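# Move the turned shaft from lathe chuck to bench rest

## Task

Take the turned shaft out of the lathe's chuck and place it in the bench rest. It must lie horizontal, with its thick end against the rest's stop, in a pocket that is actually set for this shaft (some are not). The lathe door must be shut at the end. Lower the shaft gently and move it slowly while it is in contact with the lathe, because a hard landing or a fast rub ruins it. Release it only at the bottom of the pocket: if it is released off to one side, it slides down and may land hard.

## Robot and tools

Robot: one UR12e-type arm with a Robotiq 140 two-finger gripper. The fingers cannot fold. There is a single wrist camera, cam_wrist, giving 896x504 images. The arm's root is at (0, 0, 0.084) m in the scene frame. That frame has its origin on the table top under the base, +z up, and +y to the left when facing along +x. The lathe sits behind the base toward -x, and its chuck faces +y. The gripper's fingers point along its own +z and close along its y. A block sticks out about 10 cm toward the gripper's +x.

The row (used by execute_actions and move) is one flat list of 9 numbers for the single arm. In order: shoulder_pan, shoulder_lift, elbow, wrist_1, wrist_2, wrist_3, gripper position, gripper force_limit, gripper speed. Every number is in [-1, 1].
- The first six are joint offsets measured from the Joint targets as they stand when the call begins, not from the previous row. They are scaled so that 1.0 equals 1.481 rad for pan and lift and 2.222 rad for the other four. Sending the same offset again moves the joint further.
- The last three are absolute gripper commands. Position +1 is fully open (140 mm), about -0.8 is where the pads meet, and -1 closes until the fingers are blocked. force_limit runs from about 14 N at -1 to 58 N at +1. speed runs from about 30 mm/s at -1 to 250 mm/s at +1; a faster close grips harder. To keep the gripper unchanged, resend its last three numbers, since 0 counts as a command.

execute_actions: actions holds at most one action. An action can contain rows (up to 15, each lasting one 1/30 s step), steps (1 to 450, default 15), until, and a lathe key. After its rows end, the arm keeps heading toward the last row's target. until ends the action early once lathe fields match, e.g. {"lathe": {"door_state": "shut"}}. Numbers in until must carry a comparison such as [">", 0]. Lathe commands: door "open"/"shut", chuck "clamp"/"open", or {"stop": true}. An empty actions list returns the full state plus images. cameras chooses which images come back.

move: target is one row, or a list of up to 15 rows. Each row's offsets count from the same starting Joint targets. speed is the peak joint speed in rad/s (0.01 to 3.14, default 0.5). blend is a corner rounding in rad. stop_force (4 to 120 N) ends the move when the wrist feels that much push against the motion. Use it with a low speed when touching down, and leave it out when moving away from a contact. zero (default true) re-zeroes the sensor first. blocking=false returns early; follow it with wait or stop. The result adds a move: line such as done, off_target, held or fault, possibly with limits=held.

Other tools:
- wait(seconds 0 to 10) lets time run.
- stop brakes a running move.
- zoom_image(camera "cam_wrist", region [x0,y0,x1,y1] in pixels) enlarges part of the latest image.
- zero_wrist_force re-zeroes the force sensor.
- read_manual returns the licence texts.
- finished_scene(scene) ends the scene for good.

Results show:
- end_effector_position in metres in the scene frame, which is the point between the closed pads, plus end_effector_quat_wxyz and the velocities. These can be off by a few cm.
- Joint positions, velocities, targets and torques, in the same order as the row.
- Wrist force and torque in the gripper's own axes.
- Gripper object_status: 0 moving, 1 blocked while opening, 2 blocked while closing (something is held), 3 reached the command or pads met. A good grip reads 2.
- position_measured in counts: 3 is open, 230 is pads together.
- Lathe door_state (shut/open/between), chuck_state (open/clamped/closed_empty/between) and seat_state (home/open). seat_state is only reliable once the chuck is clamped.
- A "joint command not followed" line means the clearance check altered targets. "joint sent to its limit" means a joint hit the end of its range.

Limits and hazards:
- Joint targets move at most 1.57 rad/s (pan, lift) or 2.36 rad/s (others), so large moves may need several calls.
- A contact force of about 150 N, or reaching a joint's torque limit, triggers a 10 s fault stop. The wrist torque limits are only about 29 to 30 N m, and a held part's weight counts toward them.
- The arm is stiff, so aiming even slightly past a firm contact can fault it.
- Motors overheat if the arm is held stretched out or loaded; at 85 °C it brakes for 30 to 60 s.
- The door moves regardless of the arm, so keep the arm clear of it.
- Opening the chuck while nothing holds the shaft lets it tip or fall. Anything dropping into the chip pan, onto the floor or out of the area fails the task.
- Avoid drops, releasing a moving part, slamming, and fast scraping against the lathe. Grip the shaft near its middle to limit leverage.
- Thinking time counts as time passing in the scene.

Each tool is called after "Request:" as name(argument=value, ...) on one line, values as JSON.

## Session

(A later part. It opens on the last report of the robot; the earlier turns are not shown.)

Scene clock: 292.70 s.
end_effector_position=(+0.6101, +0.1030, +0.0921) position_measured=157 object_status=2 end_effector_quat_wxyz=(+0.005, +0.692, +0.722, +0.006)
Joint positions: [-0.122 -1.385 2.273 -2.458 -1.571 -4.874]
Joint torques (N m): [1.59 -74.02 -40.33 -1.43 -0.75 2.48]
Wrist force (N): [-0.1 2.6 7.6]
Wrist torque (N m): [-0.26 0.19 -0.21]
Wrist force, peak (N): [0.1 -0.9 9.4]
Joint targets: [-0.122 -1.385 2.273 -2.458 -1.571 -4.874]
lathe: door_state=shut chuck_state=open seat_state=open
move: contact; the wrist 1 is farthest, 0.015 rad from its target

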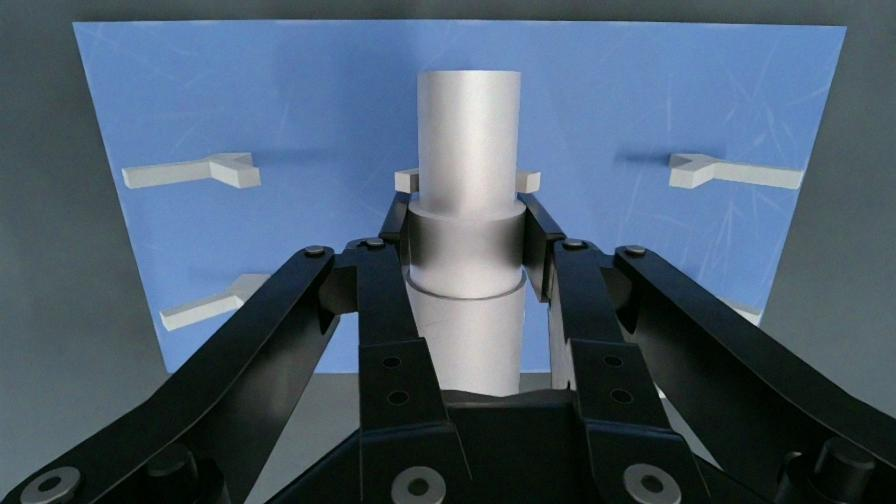

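Request:
move(target=[0.0, 0.0057, 0.0012, -0.005, 0, 0, -0.98, 1, -1], speed=0.02, stop_force=4)

Scene clock: 309.47 s.
end_effector_position=(+0.6103, +0.1029, +0.0919) position_measured=157 object_status=2 end_effector_quat_wxyz=(+0.005, +0.692, +0.722, +0.006)
Joint positions: [-0.122 -1.385 2.273 -2.459 -1.571 -4.874]
Joint torques (N m): [-10.48 -72.92 -40.7 -1.31 -1.02 -2.57]
Wrist force (N): [-0.2 1.9 7.7]
Wrist torque (N m): [-0.28 0.20 -0.22]
Wrist force, peak (N): [0.1 3.5 8.4]
Joint targets: [-0.122 -1.385 2.273 -2.459 -1.571 -4.874]
lathe: door_state=shut chuck_state=open seat_state=open
move: contact

Request:
move(target=[-0.0065, -0.01404, -0.0044, 0.01386, 0, -0.0042, -0.98, 1, -1], speed=0.06, cameras=["cam_wrist"])

Request:
zoom_image(camera="cam_wrist", region=[320, 100, 620, 280])

Scene clock: 323.40 s.
end_effector_position=(+0.6118, +0.0970, +0.1053) position_measured=157 object_status=2 end_effector_quat_wxyz=(+0.005, +0.692, +0.722, +0.006)
Joint positions: [-0.132 -1.406 2.263 -2.429 -1.571 -4.883]
Joint torques (N m): [-10.68 -73.19 -45.86 -1.65 -0.92 -2.96]
Wrist force (N): [0.1 -0.6 8.5]
Wrist torque (N m): [-0.14 0.12 -0.29]
Wrist force, peak (N): [0.2 -0.5 9.7]
Joint targets: [-0.132 -1.406 2.263 -2.429 -1.571 -4.883]
lathe: door_state=shut chuck_state=open seat_state=open
move: done

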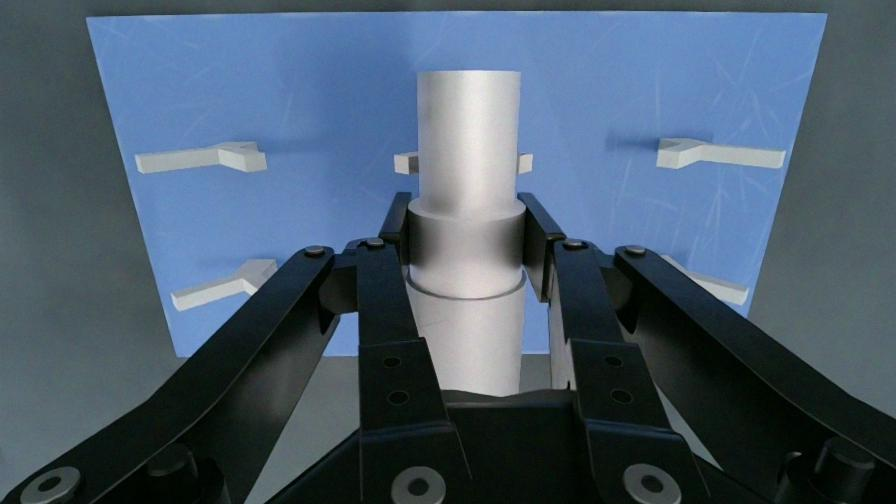

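Scaled by 1.680 from the camera's 896x504 image, which has a finer 1280x720 frame.

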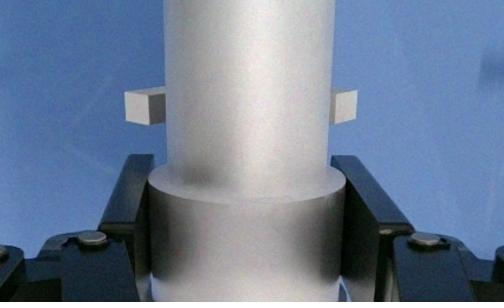

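Request:
move(target=[0, 0.02444, 0.00595, -0.02224, 0, 0, -0.98, 1, -1], speed=0.025, stop_force=4, cameras=["cam_wrist"])

Scene clock: 330.43 s.
end_effector_position=(+0.6122, +0.0969, +0.0920) position_measured=157 object_status=2 end_effector_quat_wxyz=(+0.005, +0.692, +0.722, +0.006)
Joint positions: [-0.132 -1.384 2.271 -2.458 -1.571 -4.883]
Joint torques (N m): [-8.79 -74.54 -44.17 -1.97 0.6 -2.91]
Wrist force (N): [-0.1 -0.4 8.6]
Wrist torque (N m): [-0.10 0.16 -0.29]
Wrist force, peak (N): [0.3 -0.1 9.5]
Joint targets: [-0.132 -1.384 2.271 -2.458 -1.571 -4.883]
lathe: door_state=shut chuck_state=open seat_state=open
move: contact; the wrist 1 is farthest, 0.020 rad from its target

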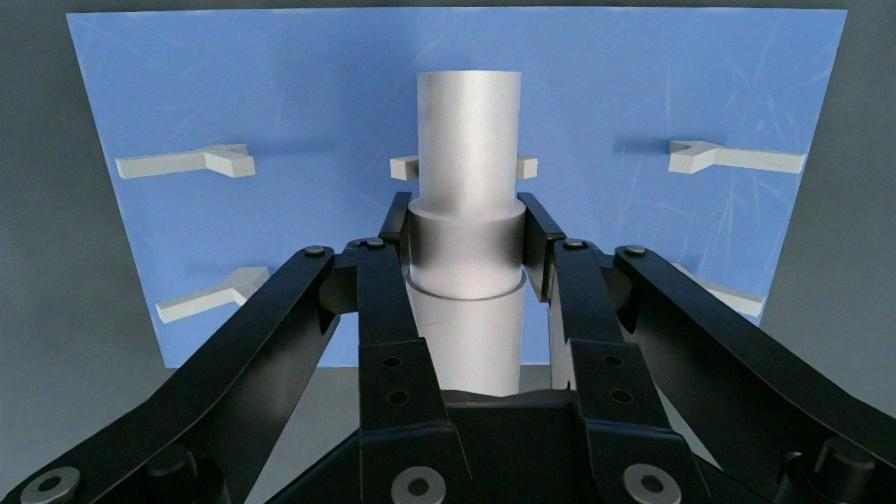

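Request:
move(target=[0, 0.0057, 0.0012, -0.005, 0, 0, -0.98, 1, -1], speed=0.01, stop_force=5)

Scene clock: 335.90 s.
end_effector_position=(+0.6123, +0.0969, +0.0918) position_measured=157 object_status=2 end_effector_quat_wxyz=(+0.005, +0.692, +0.722, +0.006)
Joint positions: [-0.132 -1.383 2.271 -2.459 -1.571 -4.883]
Joint torques (N m): [-4.13 -71.81 -41.82 -2.62 1.19 -3.06]
Wrist force (N): [0.1 -5.1 4.3]
Wrist torque (N m): [-0.04 0.32 -0.44]
Wrist force, peak (N): [-2.5 -9.6 -6.9]
Joint targets: [-0.132 -1.383 2.271 -2.459 -1.571 -4.883]
lathe: door_state=shut chuck_state=open seat_state=open
move: contact

Request:
move(target=[0, -0.00365, 0.00013, 0.0023, 0, 0, -0.98, 1, -1], speed=0.02)

Scene clock: 346.57 s.
end_effector_position=(+0.6113, +0.0971, +0.0943) position_measured=157 object_status=2 end_effector_quat_wxyz=(+0.005, +0.692, +0.722, +0.006)
Joint positions: [-0.132 -1.389 2.271 -2.454 -1.571 -4.883]
Joint torques (N m): [-4.37 -75.97 -26.32 -1.33 1.71 -2.94]
Wrist force (N): [0.0 -0.5 8.9]
Wrist torque (N m): [-0.13 0.12 -0.30]
Wrist force, peak (N): [0.2 -0.3 9.6]
Joint targets: [-0.132 -1.389 2.271 -2.454 -1.571 -4.883]
lathe: door_state=shut chuck_state=open seat_state=open
move: done

Request:
move(target=[-0.02238, -0.0018, 0.00161, -0.00042, 0, -0.01492, -0.98, 1, -1], speed=0.01, stop_force=5, cameras=["cam_wrist"])

Scene clock: 352.57 s.
end_effector_position=(+0.6122, +0.0771, +0.0942) position_measured=157 object_status=2 end_effector_quat_wxyz=(+0.005, +0.692, +0.722, +0.006)
Joint positions: [-0.165 -1.391 2.275 -2.455 -1.571 -4.916]
Joint torques (N m): [-14.69 -75.63 -28.55 -9.59 -0.8 -3.64]
Wrist force (N): [2.1 -1.5 8.2]
Wrist torque (N m): [-0.18 0.18 0.07]
Wrist force, peak (N): [0.0 -0.7 9.5]
Joint targets: [-0.165 -1.391 2.275 -2.455 -1.571 -4.916]
lathe: door_state=shut chuck_state=open seat_state=open
move: done

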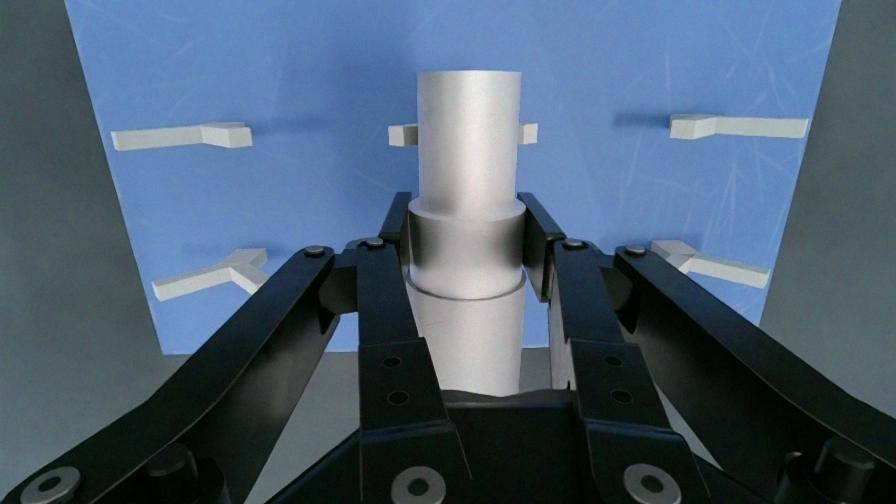

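Request:
move(target=[-0.00448, -0.00036, 0.00032, -0.00008, 0, -0.00298, -0.98, 1, -1], speed=0.007, stop_force=4, zero=false, cameras=["cam_wrist"])

Request:
zoom_image(camera="cam_wrist", region=[520, 200, 800, 360])

speed must be a number from 0.01 to 3.14 (rad/s); nothing of the call was run

Scaled by 1.800 from the camera's 896x504 image, which has a finer 1280x720 frame.

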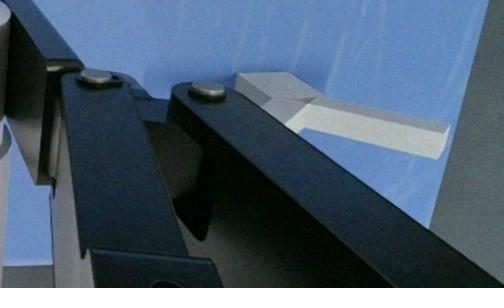

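Request:
move(target=[-0.00448, -0.00036, 0.00032, -0.00008, 0, -0.00298, -0.98, 1, -1], speed=0.01, stop_force=4)

Scene clock: 366.80 s.
end_effector_position=(+0.6123, +0.0762, +0.0943) position_measured=157 object_status=2 end_effector_quat_wxyz=(+0.005, +0.692, +0.722, +0.006)
Joint positions: [-0.166 -1.392 2.275 -2.455 -1.571 -4.918]
Joint torques (N m): [11.15 -52.45 -43.43 -8.3 -0.85 1.79]
Wrist force (N): [3.1 -1.0 7.6]
Wrist torque (N m): [-0.10 0.13 0.04]
Wrist force, peak (N): [9.4 -3.6 5.8]
Joint targets: [-0.166 -1.392 2.275 -2.455 -1.571 -4.918]
lathe: door_state=shut chuck_state=open seat_state=open
move: contact

Request:
move(target=[0.0011, 0.0001, -0.0001, 0, 0, 0, -0.98, 1, -1], speed=0.01)

Request:
move(target=[0, 0.0045, 0.001, -0.004, 0, 0, -0.98, 1, -1], speed=0.01, stop_force=4)

Scene clock: 371.57 s.
end_effector_position=(+0.6123, +0.0771, +0.0943) position_measured=157 object_status=2 end_effector_quat_wxyz=(+0.005, +0.691, +0.723, +0.006)
Joint positions: [-0.165 -1.391 2.275 -2.455 -1.571 -4.918]
Joint torques (N m): [12.51 -40.8 -44.54 -4.5 -0.93 1.91]
Wrist force (N): [-0.4 -1.0 8.9]
Wrist torque (N m): [-0.22 0.18 0.05]
Wrist force, peak (N): [-0.6 -1.1 9.0]
Joint targets: [-0.165 -1.391 2.275 -2.455 -1.571 -4.918]
lathe: door_state=shut chuck_state=open seat_state=open
move: done

Scene clock: 373.47 s.
end_effector_position=(+0.6124, +0.0772, +0.0921) position_measured=157 object_status=2 end_effector_quat_wxyz=(+0.005, +0.691, +0.723, +0.006)
Joint positions: [-0.165 -1.388 2.276 -2.46 -1.571 -4.918]
Joint torques (N m): [5.87 -73.29 -41.67 -2.23 -0.52 2]
Wrist force (N): [-0.3 -4.2 4.9]
Wrist torque (N m): [-0.20 0.02 0.17]
Wrist force, peak (N): [0.8 -9.8 -9.7]
Joint targets: [-0.165 -1.388 2.276 -2.460 -1.571 -4.918]
lathe: door_state=shut chuck_state=open seat_state=open
move: contact

Request:
move(target=[0, -0.00197, 0.00053, 0.0008, 0, 0, -0.98, 1, -1], speed=0.01)

Request:
move(target=[0, 0.0045, 0.001, -0.004, 0, 0, -0.98, 1, -1], speed=0.01, stop_force=4)

Scene clock: 376.77 s.
end_effector_position=(+0.6114, +0.0773, +0.0930) position_measured=157 object_status=2 end_effector_quat_wxyz=(+0.005, +0.691, +0.723, +0.006)
Joint positions: [-0.165 -1.391 2.277 -2.458 -1.571 -4.918]
Joint torques (N m): [-9.61 -73.78 -26.74 -1.8 -0.45 1.9]
Wrist force (N): [0.0 -1.3 9.1]
Wrist torque (N m): [-0.27 0.10 0.05]
Wrist force, peak (N): [-0.1 -1.1 9.3]
Joint targets: [-0.165 -1.391 2.277 -2.458 -1.571 -4.918]
lathe: door_state=shut chuck_state=open seat_state=open
move: done

Scene clock: 378.43 s.
end_effector_position=(+0.6115, +0.0773, +0.0918) position_measured=157 object_status=2 end_effector_quat_wxyz=(+0.005, +0.691, +0.723, +0.006)
Joint positions: [-0.165 -1.388 2.278 -2.461 -1.571 -4.918]
Joint torques (N m): [-10.97 -74.31 -38.35 -1.22 -1.4 1.39]
Wrist force (N): [-1.6 0.7 7.5]
Wrist torque (N m): [-0.38 0.05 -0.06]
Wrist force, peak (N): [0.1 -0.9 9.3]
Joint targets: [-0.165 -1.388 2.278 -2.461 -1.571 -4.918]
lathe: door_state=shut chuck_state=open seat_state=open
move: contact

Request:
move(target=[0, 0.003, 0.0007, -0.0027, 0, 0, -0.98, 1, -1], speed=0.01, stop_force=8, cameras=["cam_wrist"])

Scene clock: 381.27 s.
end_effector_position=(+0.6116, +0.0773, +0.0915) position_measured=157 object_status=2 end_effector_quat_wxyz=(+0.005, +0.691, +0.723, +0.006)
Joint positions: [-0.165 -1.388 2.278 -2.462 -1.571 -4.918]
Joint torques (N m): [-11.53 -67.63 -35.53 -0.95 -0.82 1.73]
Wrist force (N): [0.3 -1.9 -1.8]
Wrist torque (N m): [-0.04 -0.04 -0.08]
Wrist force, peak (N): [0.6 -8.8 -20.7]
Joint targets: [-0.165 -1.388 2.278 -2.462 -1.571 -4.918]
lathe: door_state=shut chuck_state=open seat_state=open
move: contact

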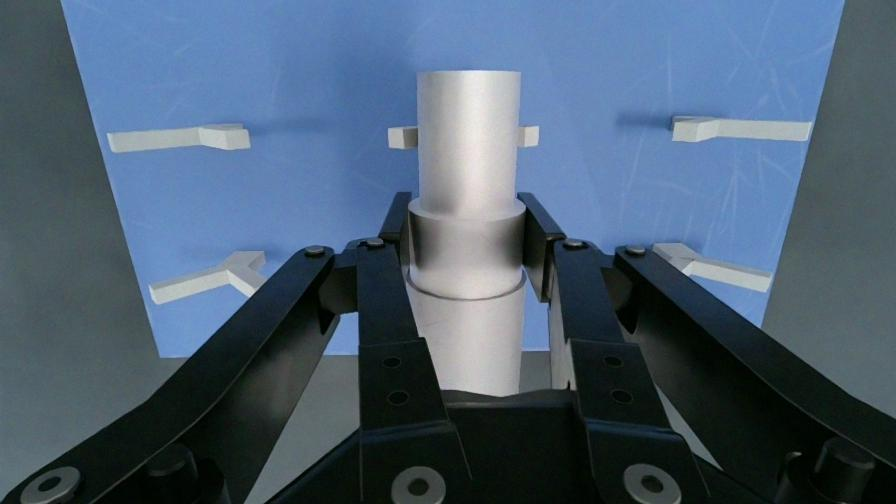

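Request:
execute_actions(actions=[{"rows": [[0,0,0,0,0,0,-0.02,1,-1]], "steps": 40}], cameras=["cam_wrist"])

Scene clock: 384.80 s.
end_effector_position=(+0.6116, +0.0773, +0.0915) position_measured=131 object_status=3 end_effector_quat_wxyz=(+0.005, +0.691, +0.723, +0.006)
Joint positions: [-0.165 -1.388 2.278 -2.462 -1.571 -4.918]
Joint torques (N m): [-9.85 -68 -35.69 -1.95 -0.58 1.6]
Wrist force (N): [-0.3 -0.7 1.1]
Wrist torque (N m): [-0.16 0.07 0.05]
Wrist force, peak (N): [-1.5 0.1 6.5]
Joint targets: [-0.165 -1.388 2.278 -2.462 -1.571 -4.918]
lathe: door_state=shut chuck_state=open seat_state=open

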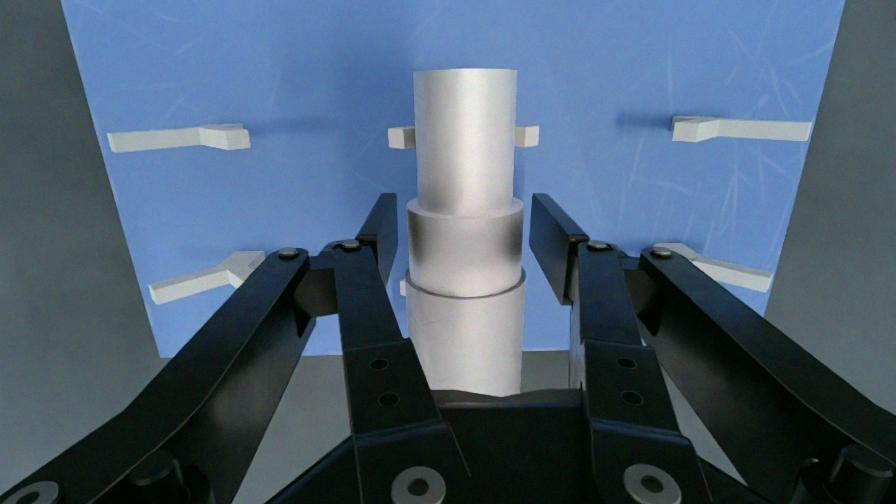

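Request:
move(target=[[0, 0, 0, 0, 0, 0, 0.17, 1, -1], [0, -0.0482, -0.01377, 0.04645, 0, 0, 0.17, 1, -1], [-0.0958, -0.1435, -0.0607, 0.1568, 0, -0.0639, 0.17, 1, -1]], speed=[0.05, 0.06, 0.3], cameras=["cam_wrist"])

Request:
zoom_image(camera="cam_wrist", region=[330, 0, 630, 300])

Scene clock: 394.93 s.
end_effector_position=(+0.6139, -0.0102, +0.2501) position_measured=108 object_status=3 end_effector_quat_wxyz=(+0.005, +0.691, +0.723, +0.006)
Joint positions: [-0.306 -1.6 2.143 -2.114 -1.571 -5.06]
Joint torques (N m): [-9.9 -60.74 -50 -1.79 -0.46 -3.88]
Wrist force (N): [-0.6 -0.7 2.0]
Wrist torque (N m): [-0.18 0.10 0.05]
Wrist force, peak (N): [1.1 -1.5 3.3]
Joint targets: [-0.307 -1.600 2.143 -2.114 -1.571 -5.060]
lathe: door_state=shut chuck_state=open seat_state=open
move: done

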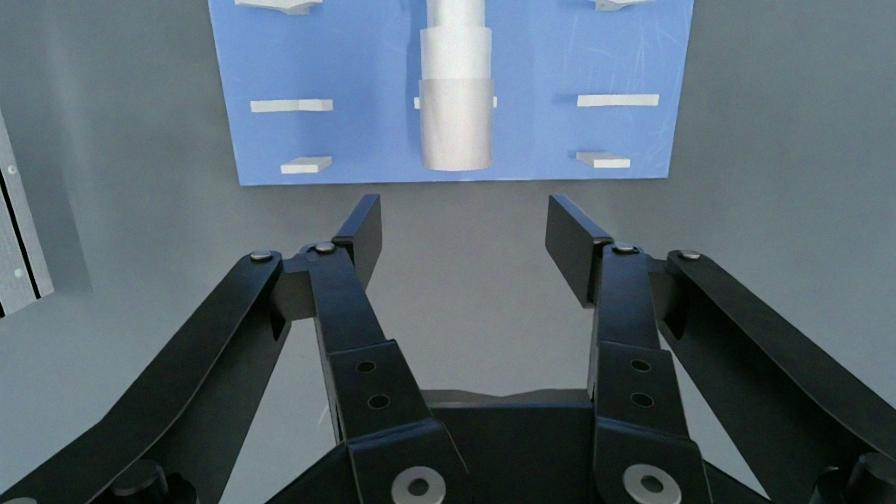

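Scaled by 1.680 from the camera's 896x504 image, which has a finer 1280x720 frame.

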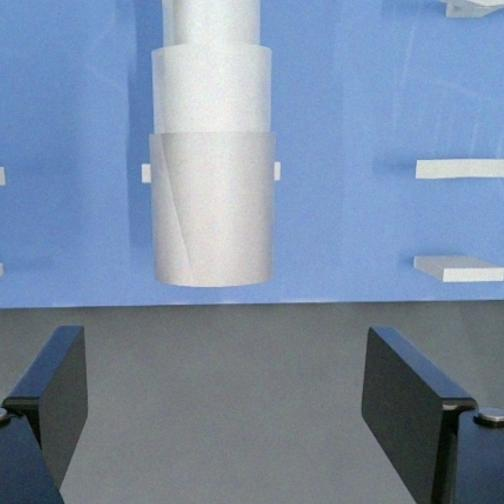

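Request:
zoom_image(camera="cam_wrist", region=[400, 60, 520, 190])

Request:
zoom_image(camera="cam_wrist", region=[240, 60, 440, 190])

Request:
zoom_image(camera="cam_wrist", region=[490, 60, 690, 190])

Scaled by 3.877 from the camera's 896x504 image, which has a finer 1280x720 frame.

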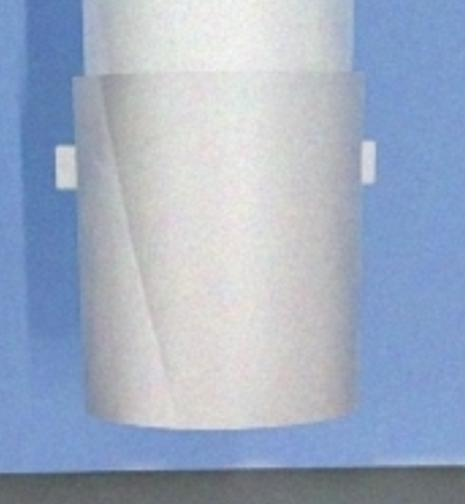

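Scaled by 2.520 from the camera's 896x504 image, which has a finer 1280x720 frame.

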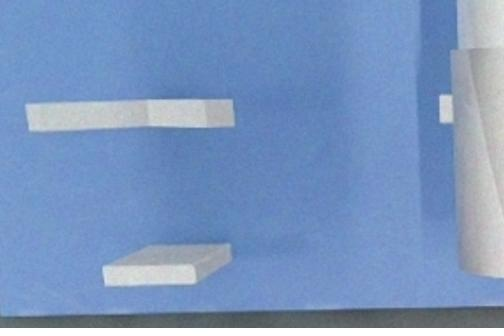

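Scaled by 2.520 from the camera's 896x504 image, which has a finer 1280x720 frame.

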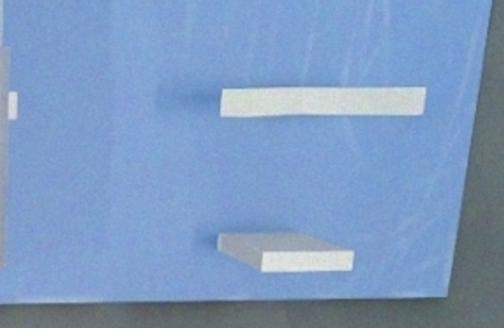

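Request:
move(target=[-0.0533, 0, 0, 0, 0, -0.0356, 0.17, 1, -1], speed=0.1, cameras=["cam_wrist"])

Request:
zoom_image(camera="cam_wrist", region=[400, 20, 520, 150])

Request:
zoom_image(camera="cam_wrist", region=[560, 20, 680, 150])

Scene clock: 409.47 s.
end_effector_position=(+0.6112, -0.0588, +0.2501) position_measured=108 object_status=3 end_effector_quat_wxyz=(+0.005, +0.691, +0.723, +0.006)
Joint positions: [-0.385 -1.6 2.143 -2.114 -1.571 -5.139]
Joint torques (N m): [-11.34 -57.35 -49.74 -1.31 -0.52 -4.08]
Wrist force (N): [-0.4 -0.9 1.7]
Wrist torque (N m): [-0.23 0.07 0.05]
Wrist force, peak (N): [-0.7 -1.1 2.3]
Joint targets: [-0.385 -1.600 2.143 -2.114 -1.571 -5.139]
lathe: door_state=shut chuck_state=open seat_state=open
move: done

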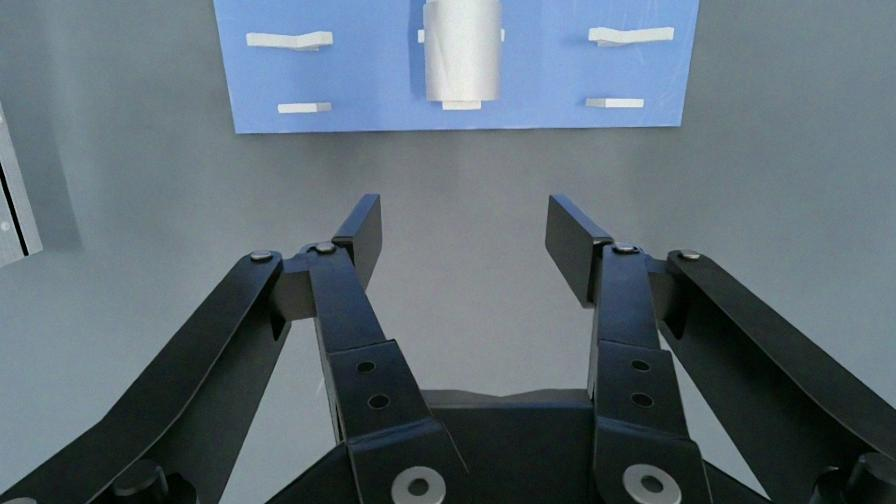

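Scaled by 3.877 from the camera's 896x504 image, which has a finer 1280x720 frame.

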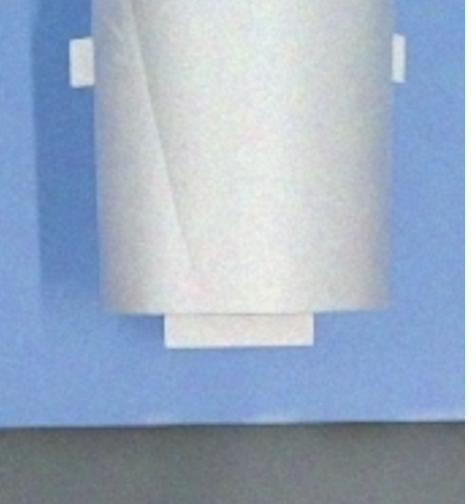

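Scaled by 3.877 from the camera's 896x504 image, which has a finer 1280x720 frame.

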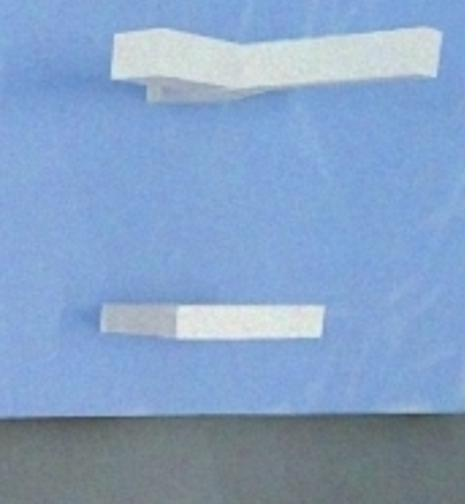

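Request:
finished_scene(scene=1)

The scene is finished: the task was done.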